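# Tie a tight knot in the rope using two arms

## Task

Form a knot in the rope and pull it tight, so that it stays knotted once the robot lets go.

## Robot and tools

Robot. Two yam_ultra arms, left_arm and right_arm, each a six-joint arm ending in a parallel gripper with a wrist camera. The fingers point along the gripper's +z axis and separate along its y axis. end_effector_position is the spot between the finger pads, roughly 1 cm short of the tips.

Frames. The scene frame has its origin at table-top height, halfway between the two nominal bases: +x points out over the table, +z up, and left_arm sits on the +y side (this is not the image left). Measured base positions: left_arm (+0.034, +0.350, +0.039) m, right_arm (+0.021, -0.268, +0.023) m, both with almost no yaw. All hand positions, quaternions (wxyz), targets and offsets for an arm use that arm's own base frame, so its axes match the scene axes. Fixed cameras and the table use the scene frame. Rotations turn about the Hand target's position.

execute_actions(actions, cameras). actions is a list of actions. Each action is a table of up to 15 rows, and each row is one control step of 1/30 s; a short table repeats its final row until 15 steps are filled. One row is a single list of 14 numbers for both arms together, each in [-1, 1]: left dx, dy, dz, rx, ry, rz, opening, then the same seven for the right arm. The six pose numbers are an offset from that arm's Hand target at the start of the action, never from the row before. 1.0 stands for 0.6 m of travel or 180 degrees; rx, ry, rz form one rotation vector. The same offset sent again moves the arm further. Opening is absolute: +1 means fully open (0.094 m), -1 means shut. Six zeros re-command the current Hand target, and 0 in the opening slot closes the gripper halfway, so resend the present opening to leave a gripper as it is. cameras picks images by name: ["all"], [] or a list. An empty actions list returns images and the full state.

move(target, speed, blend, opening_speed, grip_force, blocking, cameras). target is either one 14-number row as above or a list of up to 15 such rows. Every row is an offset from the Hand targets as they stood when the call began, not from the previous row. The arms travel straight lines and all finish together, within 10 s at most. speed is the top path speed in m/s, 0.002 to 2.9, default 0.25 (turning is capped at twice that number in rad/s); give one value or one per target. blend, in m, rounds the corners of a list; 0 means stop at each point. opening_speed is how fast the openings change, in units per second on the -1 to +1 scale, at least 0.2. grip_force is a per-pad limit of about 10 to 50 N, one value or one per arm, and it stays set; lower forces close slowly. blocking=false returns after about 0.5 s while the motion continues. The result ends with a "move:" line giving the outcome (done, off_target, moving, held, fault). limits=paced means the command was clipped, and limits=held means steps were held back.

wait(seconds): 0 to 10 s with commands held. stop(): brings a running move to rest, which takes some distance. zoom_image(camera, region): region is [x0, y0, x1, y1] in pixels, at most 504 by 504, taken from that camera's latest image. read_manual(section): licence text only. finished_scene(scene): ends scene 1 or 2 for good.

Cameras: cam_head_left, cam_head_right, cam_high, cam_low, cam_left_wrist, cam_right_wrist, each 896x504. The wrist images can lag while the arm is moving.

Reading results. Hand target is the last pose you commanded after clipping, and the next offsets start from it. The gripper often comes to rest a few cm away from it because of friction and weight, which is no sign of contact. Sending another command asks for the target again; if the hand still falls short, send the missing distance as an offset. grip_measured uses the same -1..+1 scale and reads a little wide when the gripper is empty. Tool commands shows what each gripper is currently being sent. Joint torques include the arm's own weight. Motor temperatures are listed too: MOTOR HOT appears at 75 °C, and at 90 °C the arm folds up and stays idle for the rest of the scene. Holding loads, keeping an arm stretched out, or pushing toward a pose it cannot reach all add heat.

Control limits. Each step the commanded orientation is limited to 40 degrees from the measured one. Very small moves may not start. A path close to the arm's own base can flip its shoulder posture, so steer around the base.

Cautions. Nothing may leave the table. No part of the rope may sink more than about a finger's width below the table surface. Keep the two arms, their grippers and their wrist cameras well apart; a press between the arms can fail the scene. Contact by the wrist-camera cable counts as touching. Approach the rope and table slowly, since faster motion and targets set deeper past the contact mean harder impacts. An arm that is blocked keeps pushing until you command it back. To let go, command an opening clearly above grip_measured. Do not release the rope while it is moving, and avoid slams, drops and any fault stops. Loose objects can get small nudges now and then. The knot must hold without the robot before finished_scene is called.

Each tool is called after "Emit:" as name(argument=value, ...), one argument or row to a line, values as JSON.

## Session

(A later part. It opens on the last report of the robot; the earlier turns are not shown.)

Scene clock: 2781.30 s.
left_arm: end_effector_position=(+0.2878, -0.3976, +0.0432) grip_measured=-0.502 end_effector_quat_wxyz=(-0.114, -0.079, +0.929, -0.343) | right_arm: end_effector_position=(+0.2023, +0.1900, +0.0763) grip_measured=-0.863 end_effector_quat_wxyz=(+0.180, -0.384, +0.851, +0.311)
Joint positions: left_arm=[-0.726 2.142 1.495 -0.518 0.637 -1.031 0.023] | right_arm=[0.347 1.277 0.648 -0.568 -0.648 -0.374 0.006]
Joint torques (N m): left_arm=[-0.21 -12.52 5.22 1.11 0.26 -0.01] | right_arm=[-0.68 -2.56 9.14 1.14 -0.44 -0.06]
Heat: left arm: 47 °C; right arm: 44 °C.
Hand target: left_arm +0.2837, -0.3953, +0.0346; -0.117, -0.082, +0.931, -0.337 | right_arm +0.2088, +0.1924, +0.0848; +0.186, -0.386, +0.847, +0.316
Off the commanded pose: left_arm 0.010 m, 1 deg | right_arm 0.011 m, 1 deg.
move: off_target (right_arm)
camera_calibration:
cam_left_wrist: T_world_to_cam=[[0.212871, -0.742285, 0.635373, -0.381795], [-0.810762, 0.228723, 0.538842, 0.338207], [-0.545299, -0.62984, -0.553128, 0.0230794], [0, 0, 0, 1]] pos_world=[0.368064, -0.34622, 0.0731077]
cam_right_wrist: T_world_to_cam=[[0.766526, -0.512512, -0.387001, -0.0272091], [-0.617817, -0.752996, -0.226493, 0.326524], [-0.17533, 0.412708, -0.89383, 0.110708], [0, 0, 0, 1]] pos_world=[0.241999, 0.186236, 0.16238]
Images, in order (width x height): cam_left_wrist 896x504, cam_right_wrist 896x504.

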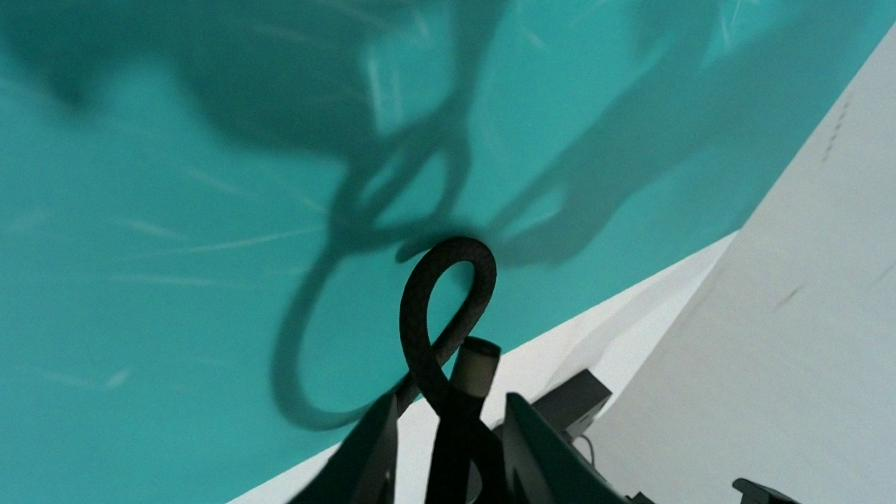

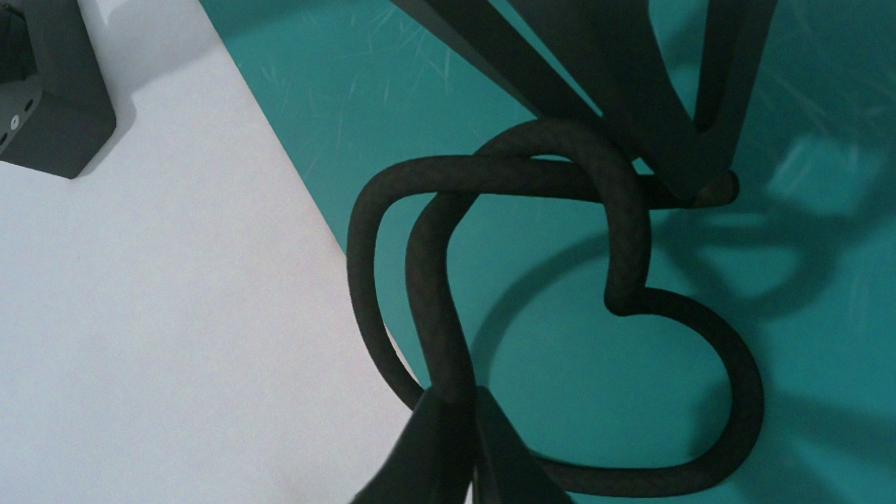

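Emit:
move(
  target=[
    [0.0058,0.0208,0.0253,0,0,0,-0.5,0,0,0,0,0,0,-0.95],
    [0.022,0.016,0.0145,0,0,0,-0.5,0,0,0,0,0,0,-0.95],
  ],
  speed=0.06,
  blend=[0.005,0],
  cameras=["cam_left_wrist","cam_right_wrist"],
)

Scene clock: 2809.80 s.
left_arm: end_effector_position=(+0.2951, -0.3840, +0.0404) grip_measured=-0.502 end_effector_quat_wxyz=(-0.114, -0.085, +0.931, -0.336) | right_arm: end_effector_position=(+0.2023, +0.1900, +0.0763) grip_measured=-0.863 end_effector_quat_wxyz=(+0.180, -0.384, +0.851, +0.311)
Joint positions: left_arm=[-0.694 2.142 1.495 -0.552 0.637 -0.999 0.023] | right_arm=[0.347 1.277 0.648 -0.568 -0.648 -0.374 0.006]
Joint torques (N m): left_arm=[0.28 -12.1 8.8 0.72 0.42 0.09] | right_arm=[-0.68 -2.55 9.16 1.14 -0.44 -0.06]
Heat: left arm: 47 °C; right arm: 44 °C.
Hand target: left_arm +0.2970, -0.3856, +0.0433; -0.117, -0.082, +0.931, -0.337 | right_arm +0.2088, +0.1924, +0.0848; +0.186, -0.386, +0.847, +0.316
Off the commanded pose: left_arm 0.004 m, 1 deg | right_arm 0.011 m, 1 deg.
move: off_target (right_arm)
camera_calibration:
cam_left_wrist: T_world_to_cam=[[0.222541, -0.751249, 0.621369, -0.377225], [-0.809658, 0.212618, 0.547036, 0.335583], [-0.543075, -0.624834, -0.560938, 0.0357067], [0, 0, 0, 1]] pos_world=[0.375047, -0.33243, 0.0708493]
cam_right_wrist: T_world_to_cam=[[0.766526, -0.512512, -0.387001, -0.0272091], [-0.617817, -0.752996, -0.226493, 0.326524], [-0.17533, 0.412708, -0.89383, 0.110708], [0, 0, 0, 1]] pos_world=[0.241999, 0.186236, 0.16238]
Images, in order (width x height): cam_left_wrist 896x504, cam_right_wrist 896x504.

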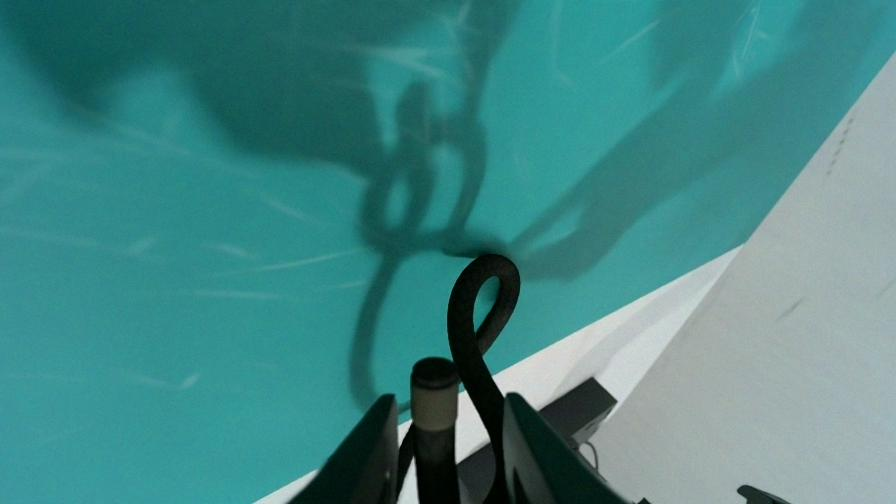

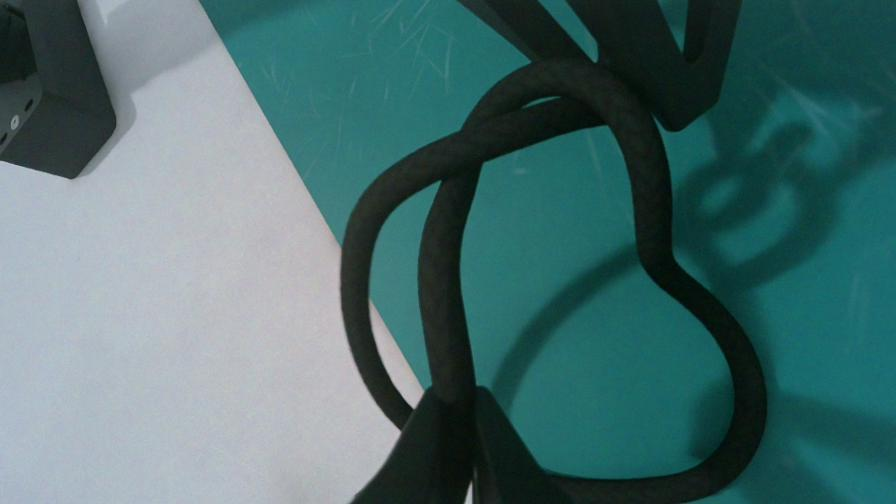

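Emit:
move(
  target=[
    [0,0,0,0,0,0,-0.68,0,0,0,0,0,0,-0.95],
    [-0.0125,-0.0105,-0.0215,0,0,0,-0.68,0,0,0,0,0,0,-0.95],
  ],
  speed=0.05,
  cameras=["cam_left_wrist","cam_right_wrist"],
)

Scene clock: 2827.67 s.
left_arm: end_effector_position=(+0.2934, -0.3928, +0.0429) grip_measured=-0.678 end_effector_quat_wxyz=(-0.109, -0.078, +0.929, -0.344) | right_arm: end_effector_position=(+0.2023, +0.1900, +0.0763) grip_measured=-0.863 end_effector_quat_wxyz=(+0.180, -0.384, +0.851, +0.311)
Joint positions: left_arm=[-0.711 2.142 1.495 -0.521 0.637 -1.014 0.015] | right_arm=[0.347 1.277 0.648 -0.568 -0.648 -0.374 0.006]
Joint torques (N m): left_arm=[-0.27 -11.25 5.81 1.09 0.32 -0.01] | right_arm=[-0.69 -2.55 9.14 1.14 -0.45 -0.06]
Heat: left arm: 46 °C; right arm: 45 °C.
Hand target: left_arm +0.2894, -0.3920, +0.0304; -0.117, -0.081, +0.931, -0.337 | right_arm +0.2088, +0.1924, +0.0848; +0.186, -0.386, +0.847, +0.316
Off the commanded pose: left_arm 0.013 m, 1 deg | right_arm 0.011 m, 1 deg.
move: off_target (left_arm, right_arm)
camera_calibration:
cam_left_wrist: T_world_to_cam=[[0.209039, -0.741307, 0.637783, -0.377917], [-0.816138, 0.227038, 0.531387, 0.342984], [-0.538721, -0.6316, -0.557549, 0.0266034], [0, 0, 0, 1]] pos_world=[0.373254, -0.34122, 0.0736048]
cam_right_wrist: T_world_to_cam=[[0.766526, -0.512512, -0.387001, -0.0272091], [-0.617817, -0.752996, -0.226493, 0.326524], [-0.17533, 0.412708, -0.89383, 0.110708], [0, 0, 0, 1]] pos_world=[0.241999, 0.186236, 0.16238]
Images, in order (width x height): cam_left_wrist 896x504, cam_right_wrist 896x504.

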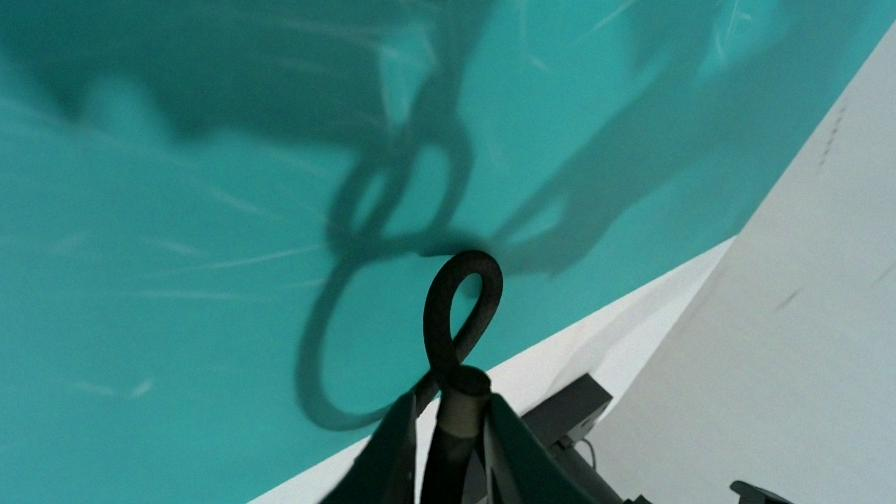

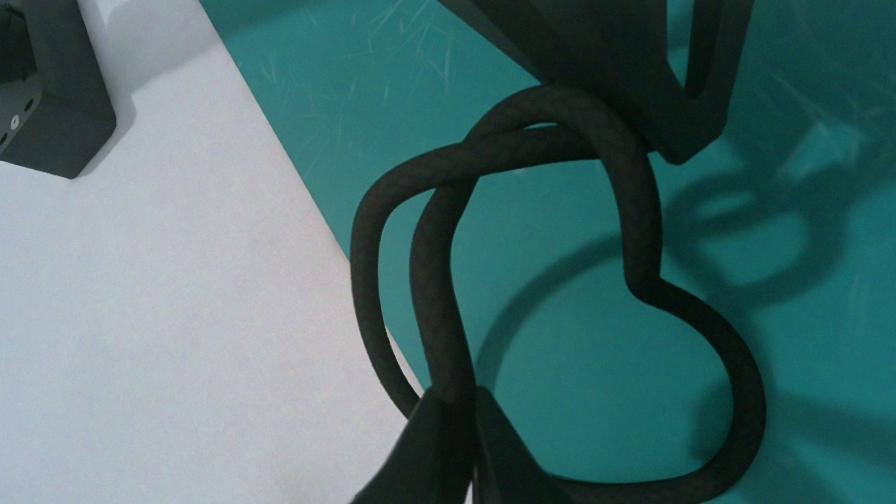

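Emit:
move(
  target=[
    [-0.003,-0.006,-0.007,0,0,0,-0.68,0,0,0,0,0,0,-0.95],
    [-0.003,-0.006,-0.007,0,0,0,-0.95,0,0,0,0,0,0,-0.95],
  ],
  speed=0.05,
  cameras=["cam_left_wrist","cam_right_wrist"],
)

Scene clock: 2833.67 s.
left_arm: end_effector_position=(+0.2932, -0.3972, +0.0425) grip_measured=-0.895 end_effector_quat_wxyz=(-0.108, -0.078, +0.928, -0.348) | right_arm: end_effector_position=(+0.2023, +0.1900, +0.0763) grip_measured=-0.863 end_effector_quat_wxyz=(+0.180, -0.384, +0.851, +0.311)
Joint positions: left_arm=[-0.718 2.146 1.495 -0.501 0.637 -1.025 0.005] | right_arm=[0.347 1.277 0.648 -0.568 -0.648 -0.374 0.006]
Joint torques (N m): left_arm=[-0.43 -10.97 5.5 1.12 0.28 -0.02] | right_arm=[-0.68 -2.56 9.14 1.14 -0.44 -0.06]
Heat: left arm: 46 °C; right arm: 45 °C.
Hand target: left_arm +0.2875, -0.3955, +0.0261; -0.117, -0.082, +0.931, -0.336 | right_arm +0.2088, +0.1924, +0.0848; +0.186, -0.386, +0.847, +0.316
Off the commanded pose: left_arm 0.017 m, 2 deg | right_arm 0.011 m, 1 deg.
move: off_target (left_arm, right_arm); target 2's new opening was sent with left_arm's hand 0.017 m and 2 deg from that target
camera_calibration:
cam_left_wrist: T_world_to_cam=[[0.207178, -0.735926, 0.644585, -0.378419], [-0.818446, 0.230563, 0.526295, 0.346363], [-0.535932, -0.636595, -0.554548, 0.0204688], [0, 0, 0, 1]] pos_world=[0.372849, -0.345316, 0.0729849]
cam_right_wrist: T_world_to_cam=[[0.766526, -0.512512, -0.387001, -0.0272091], [-0.617817, -0.752996, -0.226493, 0.326524], [-0.17533, 0.412708, -0.89383, 0.110708], [0, 0, 0, 1]] pos_world=[0.241999, 0.186236, 0.16238]
Images, in order (width x height): cam_left_wrist 896x504, cam_right_wrist 896x504.

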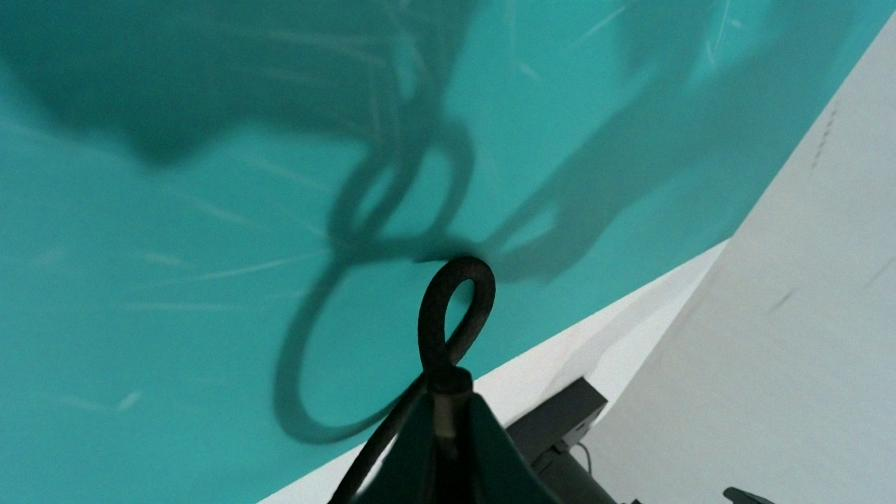

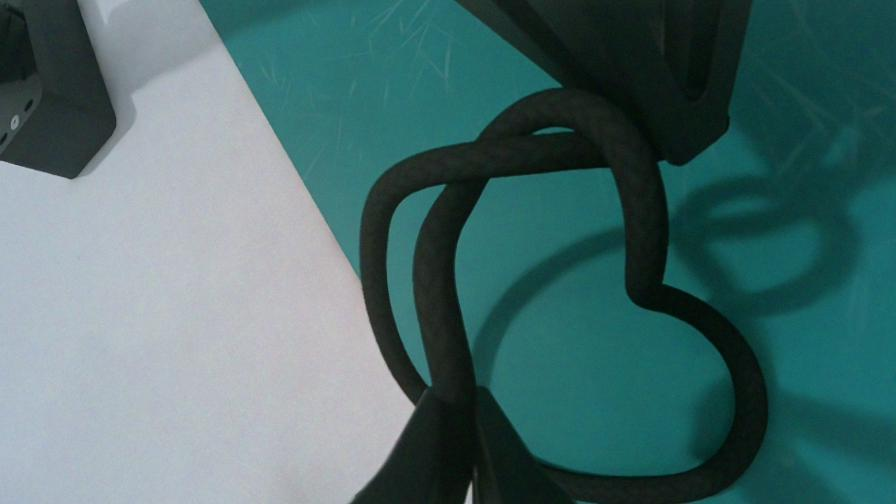

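Emit:
move(
  target=[
    [0.033,0.167,0.08,0,0,0.28,-0.95,0.03,-0.133,0.05,0,0,0.2,-0.95],
  ],
  speed=0.08,
  cameras=["cam_left_wrist","cam_right_wrist","cam_high","cam_low"],
)

Emit:
zoom_image(
  camera="cam_high",
  region=[300, 200, 480, 310],
)

Scene clock: 2854.80 s.
left_arm: end_effector_position=(+0.3097, -0.3005, +0.0729) grip_measured=-0.895 end_effector_quat_wxyz=(+0.029, -0.467, +0.810, -0.354) | right_arm: end_effector_position=(+0.2216, +0.1132, +0.1126) grip_measured=-0.863 end_effector_quat_wxyz=(-0.077, +0.631, -0.687, -0.353)
Joint positions: left_arm=[-0.699 1.675 0.938 -0.125 0.176 -1.811 0.005] | right_arm=[0.026 1.756 1.243 -1.472 -0.631 -1.597 0.006]
Joint torques (N m): left_arm=[-0.06 -10.8 5.37 1.52 -0.12 -0.01] | right_arm=[-0.66 -4.9 7.64 -0.64 -0.39 -0.09]
Heat: left arm: 47 °C; right arm: 45 °C.
Hand target: left_arm +0.3075, -0.2954, +0.0743; +0.037, -0.470, +0.807, -0.355 | right_arm +0.2269, +0.1126, +0.1149; -0.079, +0.628, -0.686, -0.358
Off the commanded pose: left_arm 0.006 m, 1 deg | right_arm 0.006 m, 1 deg.
move: done
camera_calibration:
cam_left_wrist: T_world_to_cam=[[0.721206, -0.315508, 0.616698, -0.361053], [-0.683549, -0.468518, 0.559688, 0.0673057], [0.112348, -0.825194, -0.553564, -0.149639], [0, 0, 0, 1]] pos_world=[0.323212, -0.205863, 0.102155]
cam_right_wrist: T_world_to_cam=[[0.921824, 0.0463019, -0.384834, -0.1652], [-0.0486596, -0.971161, -0.233405, 0.188186], [-0.384543, 0.233884, -0.892986, 0.244602], [0, 0, 0, 1]] pos_world=[0.255502, 0.133199, 0.198775]
Images, in order (width x height): cam_high 896x504, cam_low 896x504, cam_left_wrist 896x504, cam_right_wrist 896x504.

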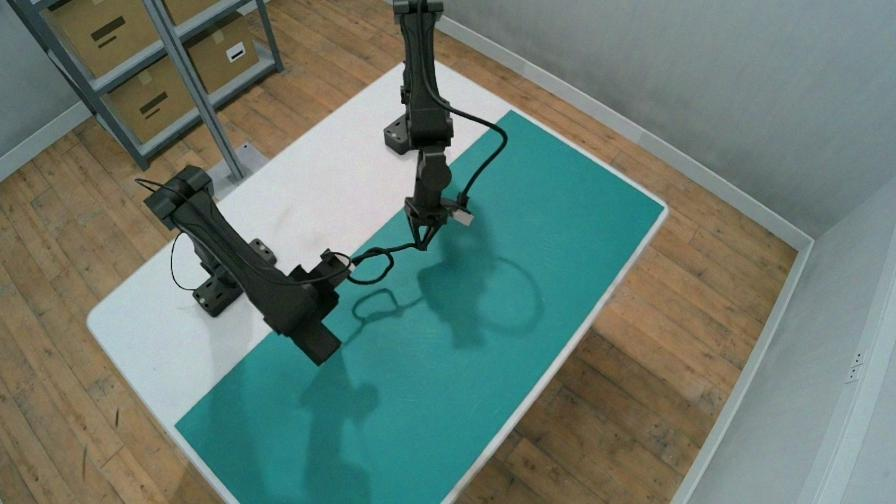

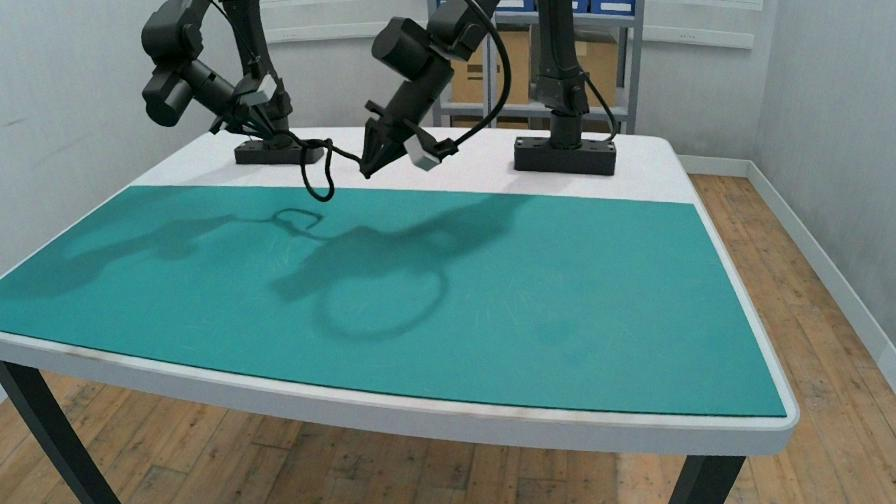

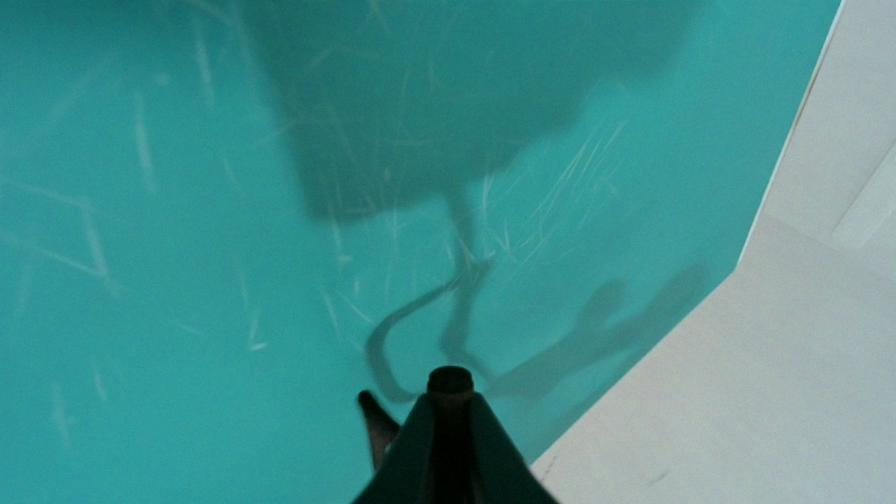

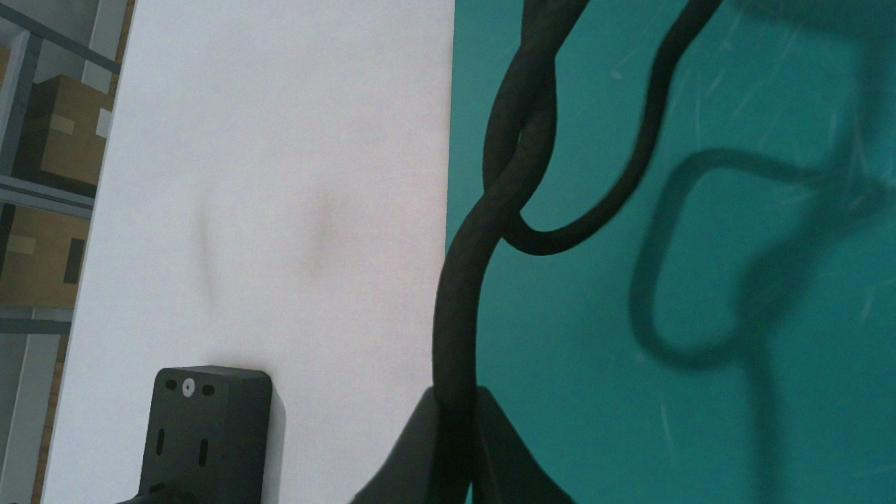

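Scaled by 2.800.

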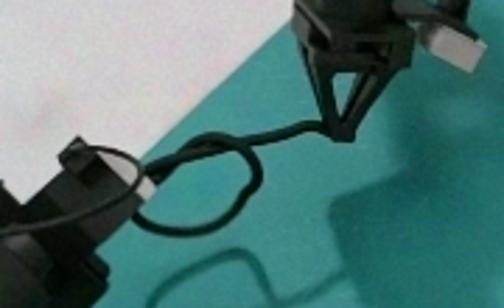

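Emit:
move(
  target=[
    [0,0.12,0,0,0,0,-0.95,0.05,-0.12,0,0,0,0,-0.95],
  ],
  speed=0.07,
  cameras=["cam_left_wrist","cam_right_wrist","cam_high"],
)

Emit:
zoom_image(
  camera="cam_high",
  region=[300, 200, 480, 310],
)

Scene clock: 2862.80 s.
left_arm: end_effector_position=(+0.3166, -0.2297, +0.0784) grip_measured=-0.895 end_effector_quat_wxyz=(+0.042, -0.468, +0.804, -0.365) | right_arm: end_effector_position=(+0.2527, +0.0420, +0.1132) grip_measured=-0.863 end_effector_quat_wxyz=(+0.102, -0.628, +0.703, +0.319)
Joint positions: left_arm=[-0.499 1.525 0.795 -0.136 0.289 -1.661 0.005] | right_arm=[-0.208 1.84 1.373 -1.55 -0.536 -1.79 0.006]
Joint torques (N m): left_arm=[0.4 -9.02 5.41 1.19 0.13 0.1] | right_arm=[-0.58 -5.42 7.6 -0.72 -0.29 -0.07]
Heat: left arm: 47 °C; right arm: 44 °C.
Hand target: left_arm +0.3074, -0.2234, +0.0741; +0.037, -0.470, +0.807, -0.355 | right_arm +0.2569, +0.0407, +0.1149; +0.080, -0.628, +0.686, +0.358
Off the commanded pose: left_arm 0.012 m, 1 deg | right_arm 0.005 m, 6 deg.
joint sent to its limit (right arm) — joint 4 (wrist pitch), lower limit. The joint targets are off in orientation, not in position.
move: off_target (left_arm, right_arm)
camera_calibration:
cam_left_wrist: T_world_to_cam=[[0.707018, -0.297953, 0.641365, -0.340516], [-0.692594, -0.475064, 0.542795, 0.104826], [0.142962, -0.827972, -0.54224, -0.100162], [0, 0, 0, 1]] pos_world=[0.327672, -0.13459, 0.107184]
cam_right_wrist: T_world_to_cam=[[0.948269, -0.00731913, -0.317382, -0.202274], [-0.0786664, -0.973973, -0.212577, 0.125999], [-0.307566, 0.226548, -0.924164, 0.258235], [0, 0, 0, 1]] pos_world=[0.281146, 0.0627361, 0.201237]
Images, in order (width x height): cam_high 896x504, cam_left_wrist 896x504, cam_right_wrist 896x504.

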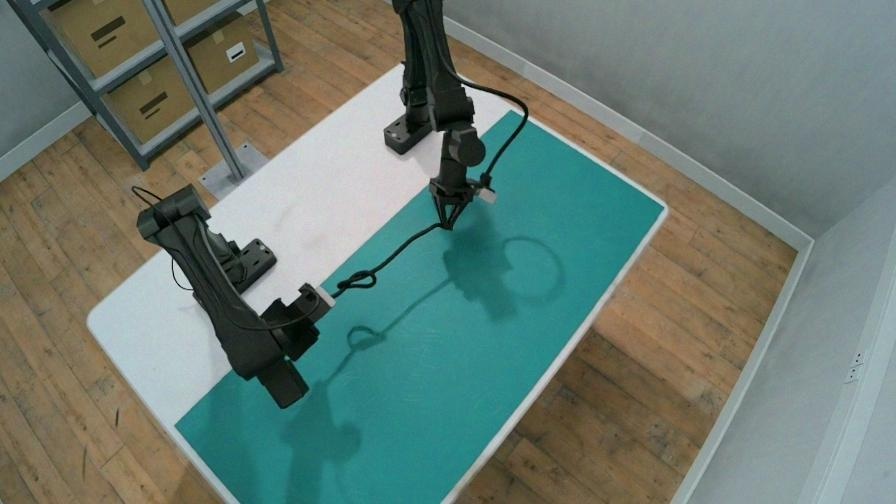

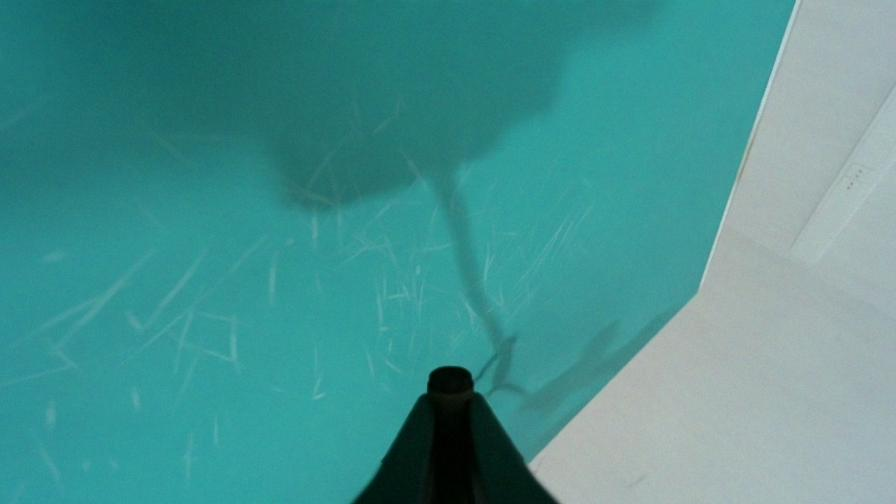

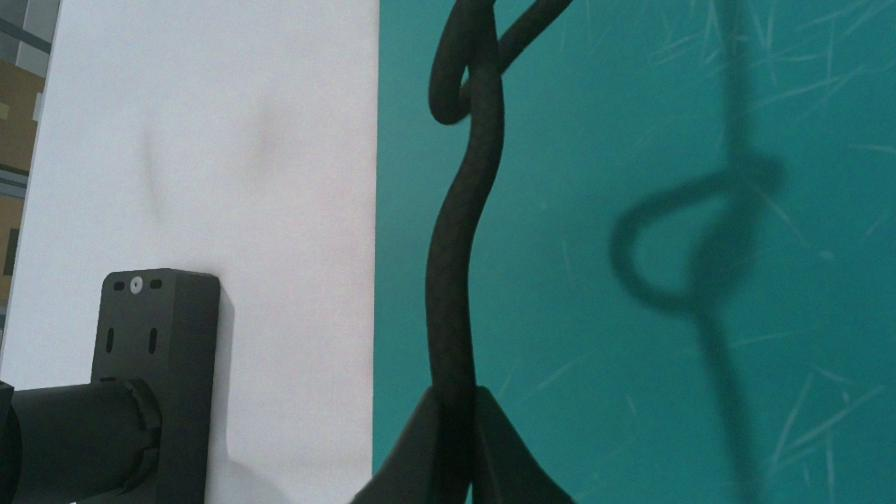

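Scaled by 2.800.

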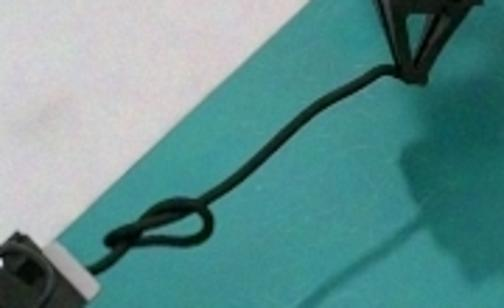

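Emit:
move(
  target=[
    [0,0.15,-0.06,0,0,0,-0.95,0,-0.06,-0.06,0,0,0,-0.95],
  ],
  speed=0.06,
  cameras=["cam_left_wrist","cam_right_wrist","cam_high"],
)

Emit:
zoom_image(
  camera="cam_high",
  region=[300, 200, 480, 310],
)

Scene clock: 2870.23 s.
left_arm: end_effector_position=(+0.3100, -0.1417, +0.0437) grip_measured=-0.895 end_effector_quat_wxyz=(+0.029, -0.463, +0.808, -0.363) | right_arm: end_effector_position=(+0.2528, +0.0122, +0.0802) grip_measured=-0.863 end_effector_quat_wxyz=(+0.086, -0.629, +0.688, +0.352)
Joint positions: left_arm=[-0.172 1.498 0.637 -0.136 0.508 -1.365 0.005] | right_arm=[-0.298 1.991 1.395 -1.556 -0.49 -1.928 0.006]
Joint torques (N m): left_arm=[1.25 -6.82 4.86 1.29 0.03 0.1] | right_arm=[-1.26 -6.22 7.31 -0.96 -0.09 -0.09]
Heat: left arm: 46 °C; right arm: 43 °C.
Hand target: left_arm +0.3073, -0.1333, +0.0381; +0.037, -0.470, +0.807, -0.354 | right_arm +0.2569, +0.0046, +0.0788; +0.080, -0.628, +0.686, +0.358
Off the commanded pose: left_arm 0.010 m, 2 deg | right_arm 0.009 m, 1 deg.
joint sent to its limit (right arm) — joint 4 (wrist pitch), lower limit. The joint targets still meet the commanded pose.
move: done
camera_calibration:
cam_left_wrist: T_world_to_cam=[[0.712036, -0.309299, 0.630348, -0.290084], [-0.692615, -0.456797, 0.558231, 0.162754], [0.115281, -0.834069, -0.53948, -0.0376093], [0, 0, 0, 1]] pos_world=[0.323612, -0.0467457, 0.0717098]
cam_right_wrist: T_world_to_cam=[[0.926886, 0.0395708, -0.373251, -0.203945], [-0.0563281, -0.968501, -0.242556, 0.0866663], [-0.371092, 0.245846, -0.895461, 0.247988], [0, 0, 0, 1]] pos_world=[0.285942, 0.0310397, 0.166962]
Images, in order (width x height): cam_high 896x504, cam_left_wrist 896x504, cam_right_wrist 896x504.

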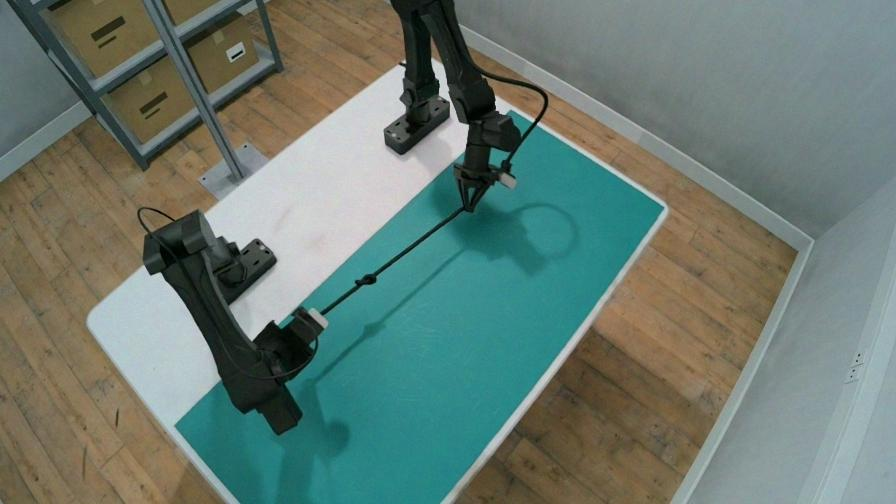

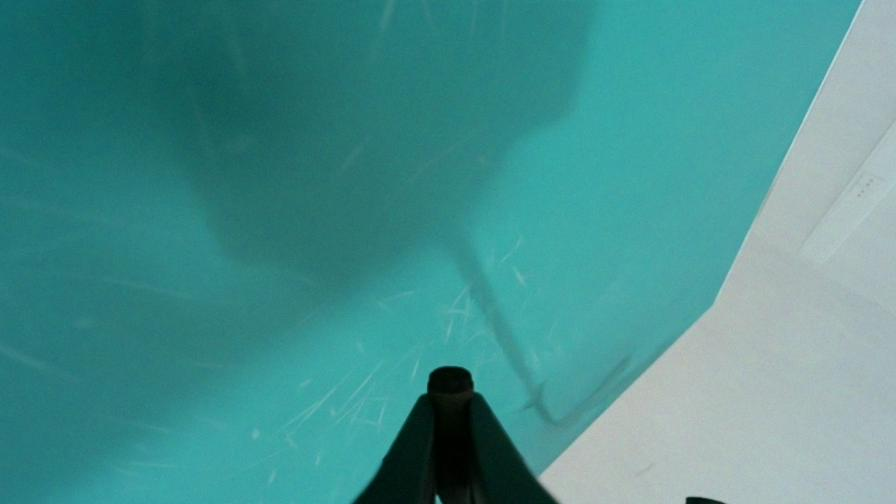

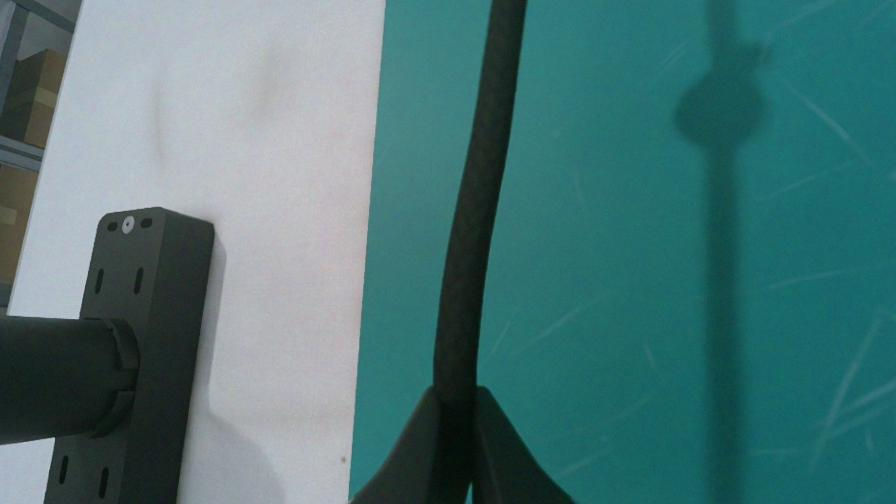

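Scaled by 2.800.

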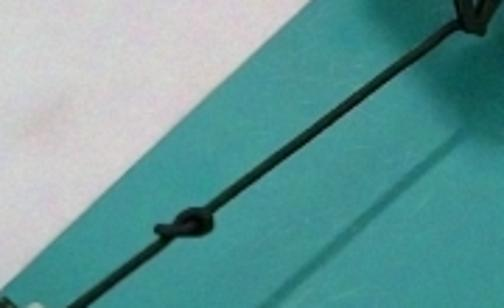

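Emit:
move(
  target=[
    [0,0.05,-0.02,0,0,0,-0.95,0,-0.05,-0.05,0,0,0,-0.95],
  ],
  speed=0.05,
  cameras=["cam_left_wrist","cam_right_wrist","cam_high"],
)

Emit:
zoom_image(
  camera="cam_high",
  region=[300, 200, 480, 310],
)

Scene clock: 2879.00 s.
left_arm: end_effector_position=(+0.3053, -0.1327, +0.0481) grip_measured=-0.895 end_effector_quat_wxyz=(+0.013, -0.429, +0.809, -0.402) | right_arm: end_effector_position=(+0.2534, +0.0023, +0.0618) grip_measured=-0.863 end_effector_quat_wxyz=(+0.101, -0.612, +0.681, +0.389)
Joint positions: left_arm=[-0.077 1.503 0.616 -0.135 0.656 -1.243 0.005] | right_arm=[-0.355 2.093 1.406 -1.561 -0.518 -2.005 0.006]
Joint torques (N m): left_arm=[3.66 -5.15 4.75 1.01 -0.81 0.13] | right_arm=[-3.02 -6.64 7.64 -0.73 0.63 -0.09]
Heat: left arm: 44 °C; right arm: 43 °C.
Hand target: left_arm +0.3073, -0.1033, +0.0261; +0.037, -0.470, +0.807, -0.354 | right_arm +0.2569, -0.0254, +0.0489; +0.080, -0.628, +0.686, +0.358
Off the commanded pose: left_arm 0.037 m, 8 deg | right_arm 0.031 m, 5 deg.
move: off_target (left_arm, right_arm)
camera_calibration:
cam_left_wrist: T_world_to_cam=[[0.668343, -0.308695, 0.676775, -0.27552], [-0.740374, -0.363957, 0.565139, 0.187742], [0.0718614, -0.878774, -0.471797, -0.0231716], [0, 0, 0, 1]] pos_world=[0.324806, -0.0370842, 0.0694324]
cam_right_wrist: T_world_to_cam=[[0.913893, 0.0522425, -0.402578, -0.205758], [-0.0846613, -0.945352, -0.314868, 0.0843058], [-0.397028, 0.321838, -0.859528, 0.238345], [0, 0, 0, 1]] pos_world=[0.289808, 0.0137395, 0.148575]
Images, in order (width x height): cam_high 896x504, cam_left_wrist 896x504, cam_right_wrist 896x504.

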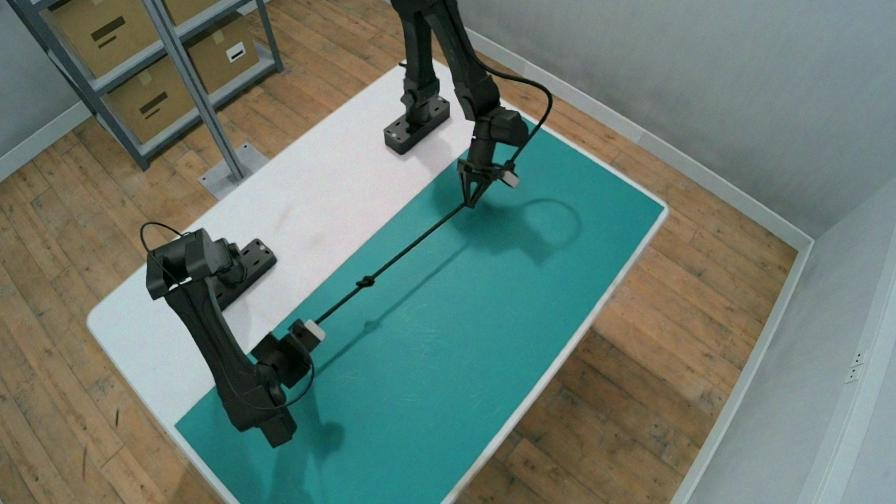

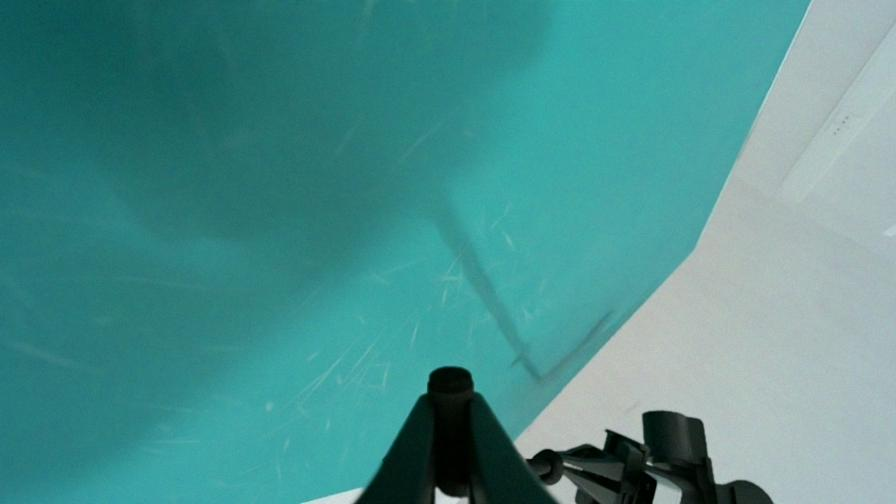

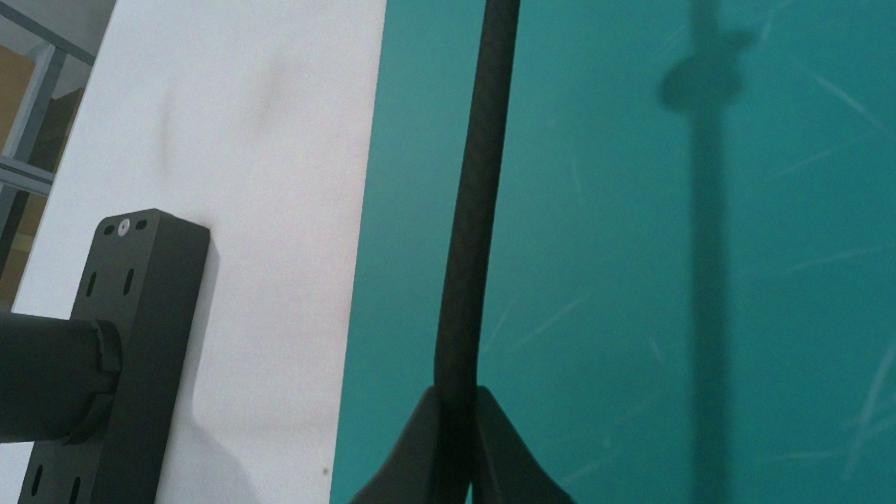

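Scaled by 2.800.

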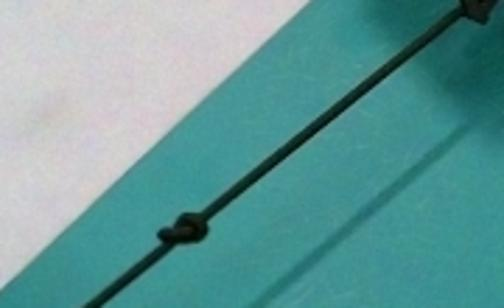

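Emit:
move(
  target=[
    [0,-0.05,0,0,0,0,-0.95,0,0.05,0,0,0,0,-0.95],
    [0,-0.055,-0.06,0,0,0,-0.95,0,0.05,-0.08,0,0,0,-0.95],
  ],
  speed=0.08,
  blend=[0.02,0],
  cameras=["cam_low","cam_high"],
)

Scene clock: 2887.97 s.
left_arm: end_effector_position=(+0.3116, -0.1415, +0.0002) grip_measured=-0.895 end_effector_quat_wxyz=(+0.034, -0.461, +0.806, -0.370) | right_arm: end_effector_position=(+0.2611, +0.0036, +0.0108) grip_measured=-0.863 end_effector_quat_wxyz=(+0.089, -0.629, +0.688, +0.352)
Joint positions: left_arm=[-0.167 1.652 0.545 0.126 0.513 -1.365 0.005] | right_arm=[-0.318 2.146 1.326 -1.338 -0.484 -1.948 0.006]
Joint torques (N m): left_arm=[-0.02 -5.76 4.16 1.37 -0.1 0] | right_arm=[0.34 -6.8 3.54 -0.66 -0.12 0.04]
Heat: left arm: 43 °C; right arm: 42 °C.
Hand target: left_arm +0.3074, -0.1363, -0.0098; +0.037, -0.470, +0.807, -0.355 | right_arm +0.2568, +0.0046, +0.0009; +0.080, -0.628, +0.686, +0.358
Off the commanded pose: left_arm 0.012 m, 2 deg | right_arm 0.011 m, 1 deg.
move: off_target (left_arm, right_arm); blend cut to 0.0146 m at target 1
Images, in order (width x height): cam_high 896x504, cam_low 896x504.

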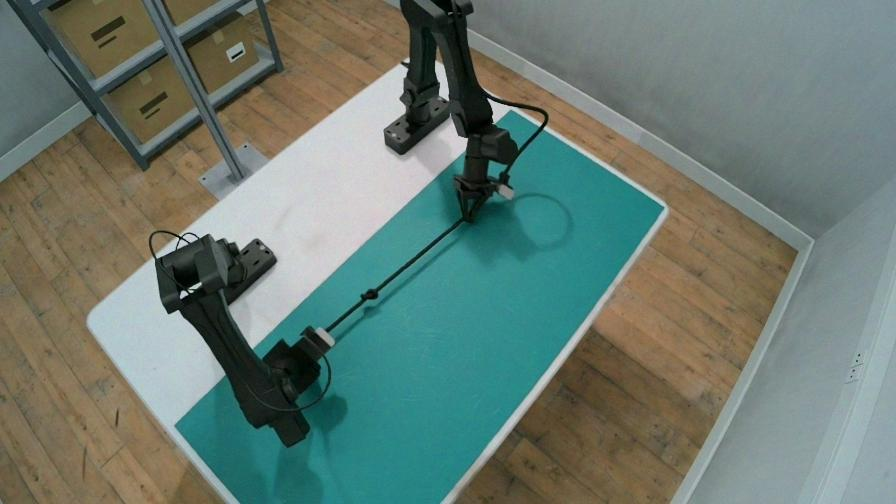

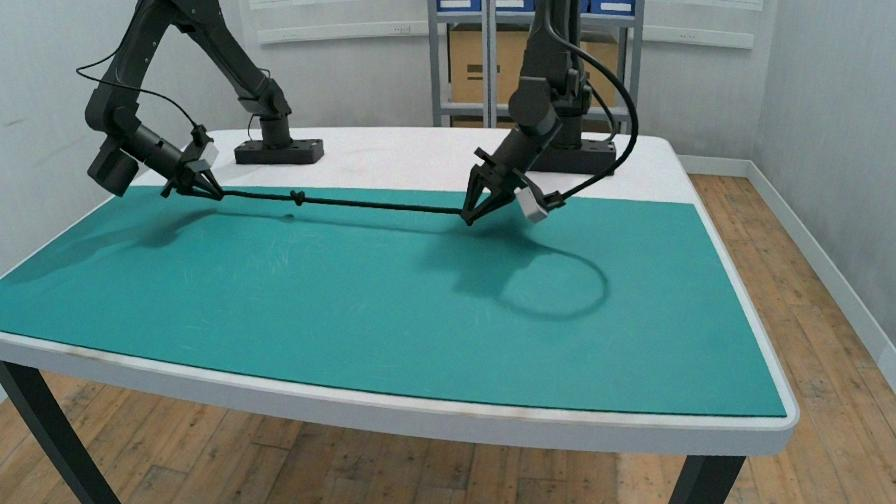

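Emit:
move(
  target=[
    [0,-0.005,-0.045,0,0,0,-0.95,0,0.0,-0.04,0,0,0,-0.95],
    [0,-0.005,-0.045,0,0,0,-0.6,0,0.0,-0.04,0,0,0,-0.6],
  ],
  speed=0.06,
  opening_speed=0.4,
  cameras=["cam_low","cam_high","cam_left_wrist"],
)

Scene clock: 2895.20 s.
left_arm: end_effector_position=(+0.3164, -0.1480, -0.0155) grip_measured=-0.602 end_effector_quat_wxyz=(+0.037, -0.451, +0.802, -0.390) | right_arm: end_effector_position=(+0.2561, +0.0042, -0.0045) grip_measured=-0.603 end_effector_quat_wxyz=(+0.079, -0.625, +0.687, +0.362)
Joint positions: left_arm=[-0.173 1.752 0.514 0.3 0.537 -1.378 0.019] | right_arm=[-0.318 2.188 1.308 -1.307 -0.478 -1.948 0.019]
Joint torques (N m): left_arm=[-0.5 -4.68 3.48 1.23 -0.42 0.04] | right_arm=[0.32 -6.09 2.93 -0.24 -0.17 0.03]
Heat: left arm: 43 °C; right arm: 42 °C.
Hand target: left_arm +0.3073, -0.1394, -0.0369; +0.037, -0.470, +0.807, -0.355 | right_arm +0.2568, +0.0046, -0.0231; +0.079, -0.628, +0.686, +0.358
Off the commanded pose: left_arm 0.025 m, 5 deg | right_arm 0.019 m, 1 deg.
move: off_target (left_arm, right_arm); target 2's new opening was sent with left_arm's hand 0.020 m and 4 deg from that target
camera_calibration:
cam_left_wrist: T_world_to_cam=[[0.679213, -0.290284, 0.674095, -0.245409], [-0.722108, -0.428565, 0.543039, 0.210622], [0.131258, -0.855609, -0.500704, -0.0832592], [0, 0, 0, 1]] pos_world=[0.329706, -0.0522108, 0.00936516]
Images, in order (width x height): cam_high 896x504, cam_low 896x504, cam_left_wrist 896x504.

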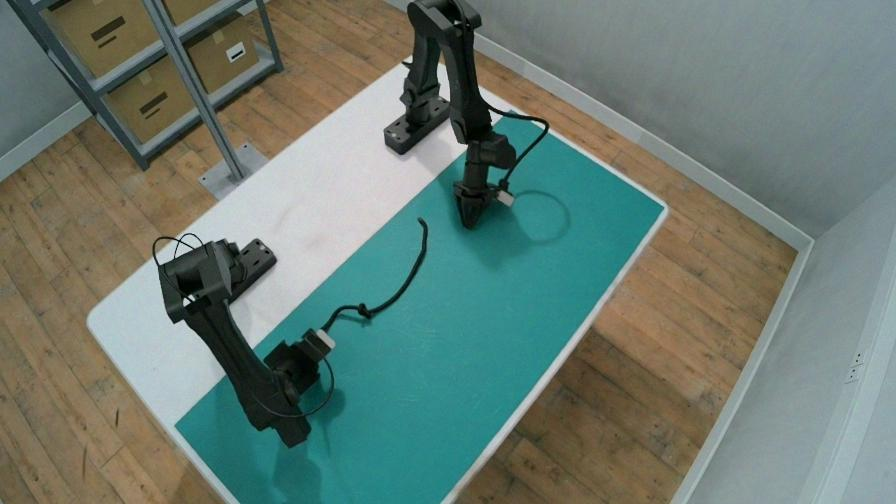

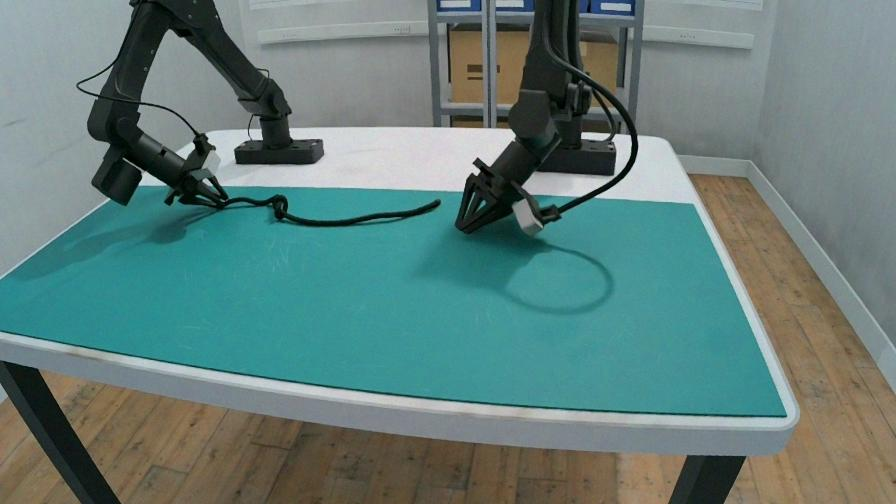

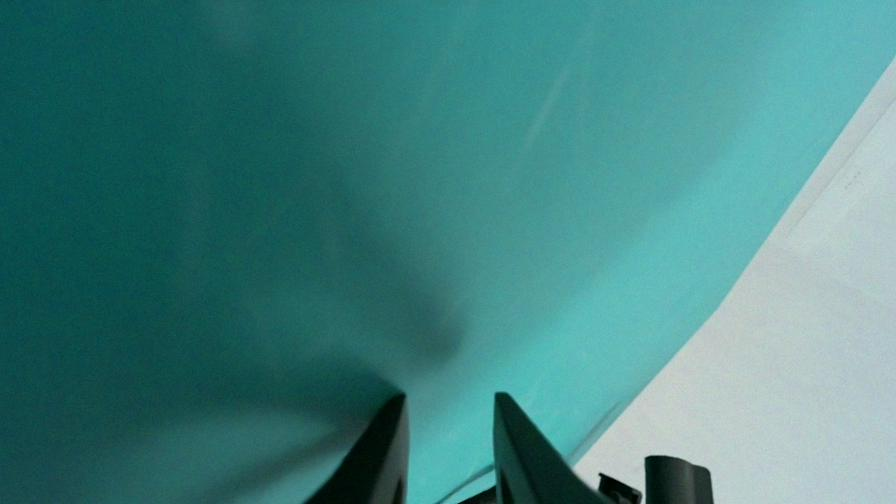

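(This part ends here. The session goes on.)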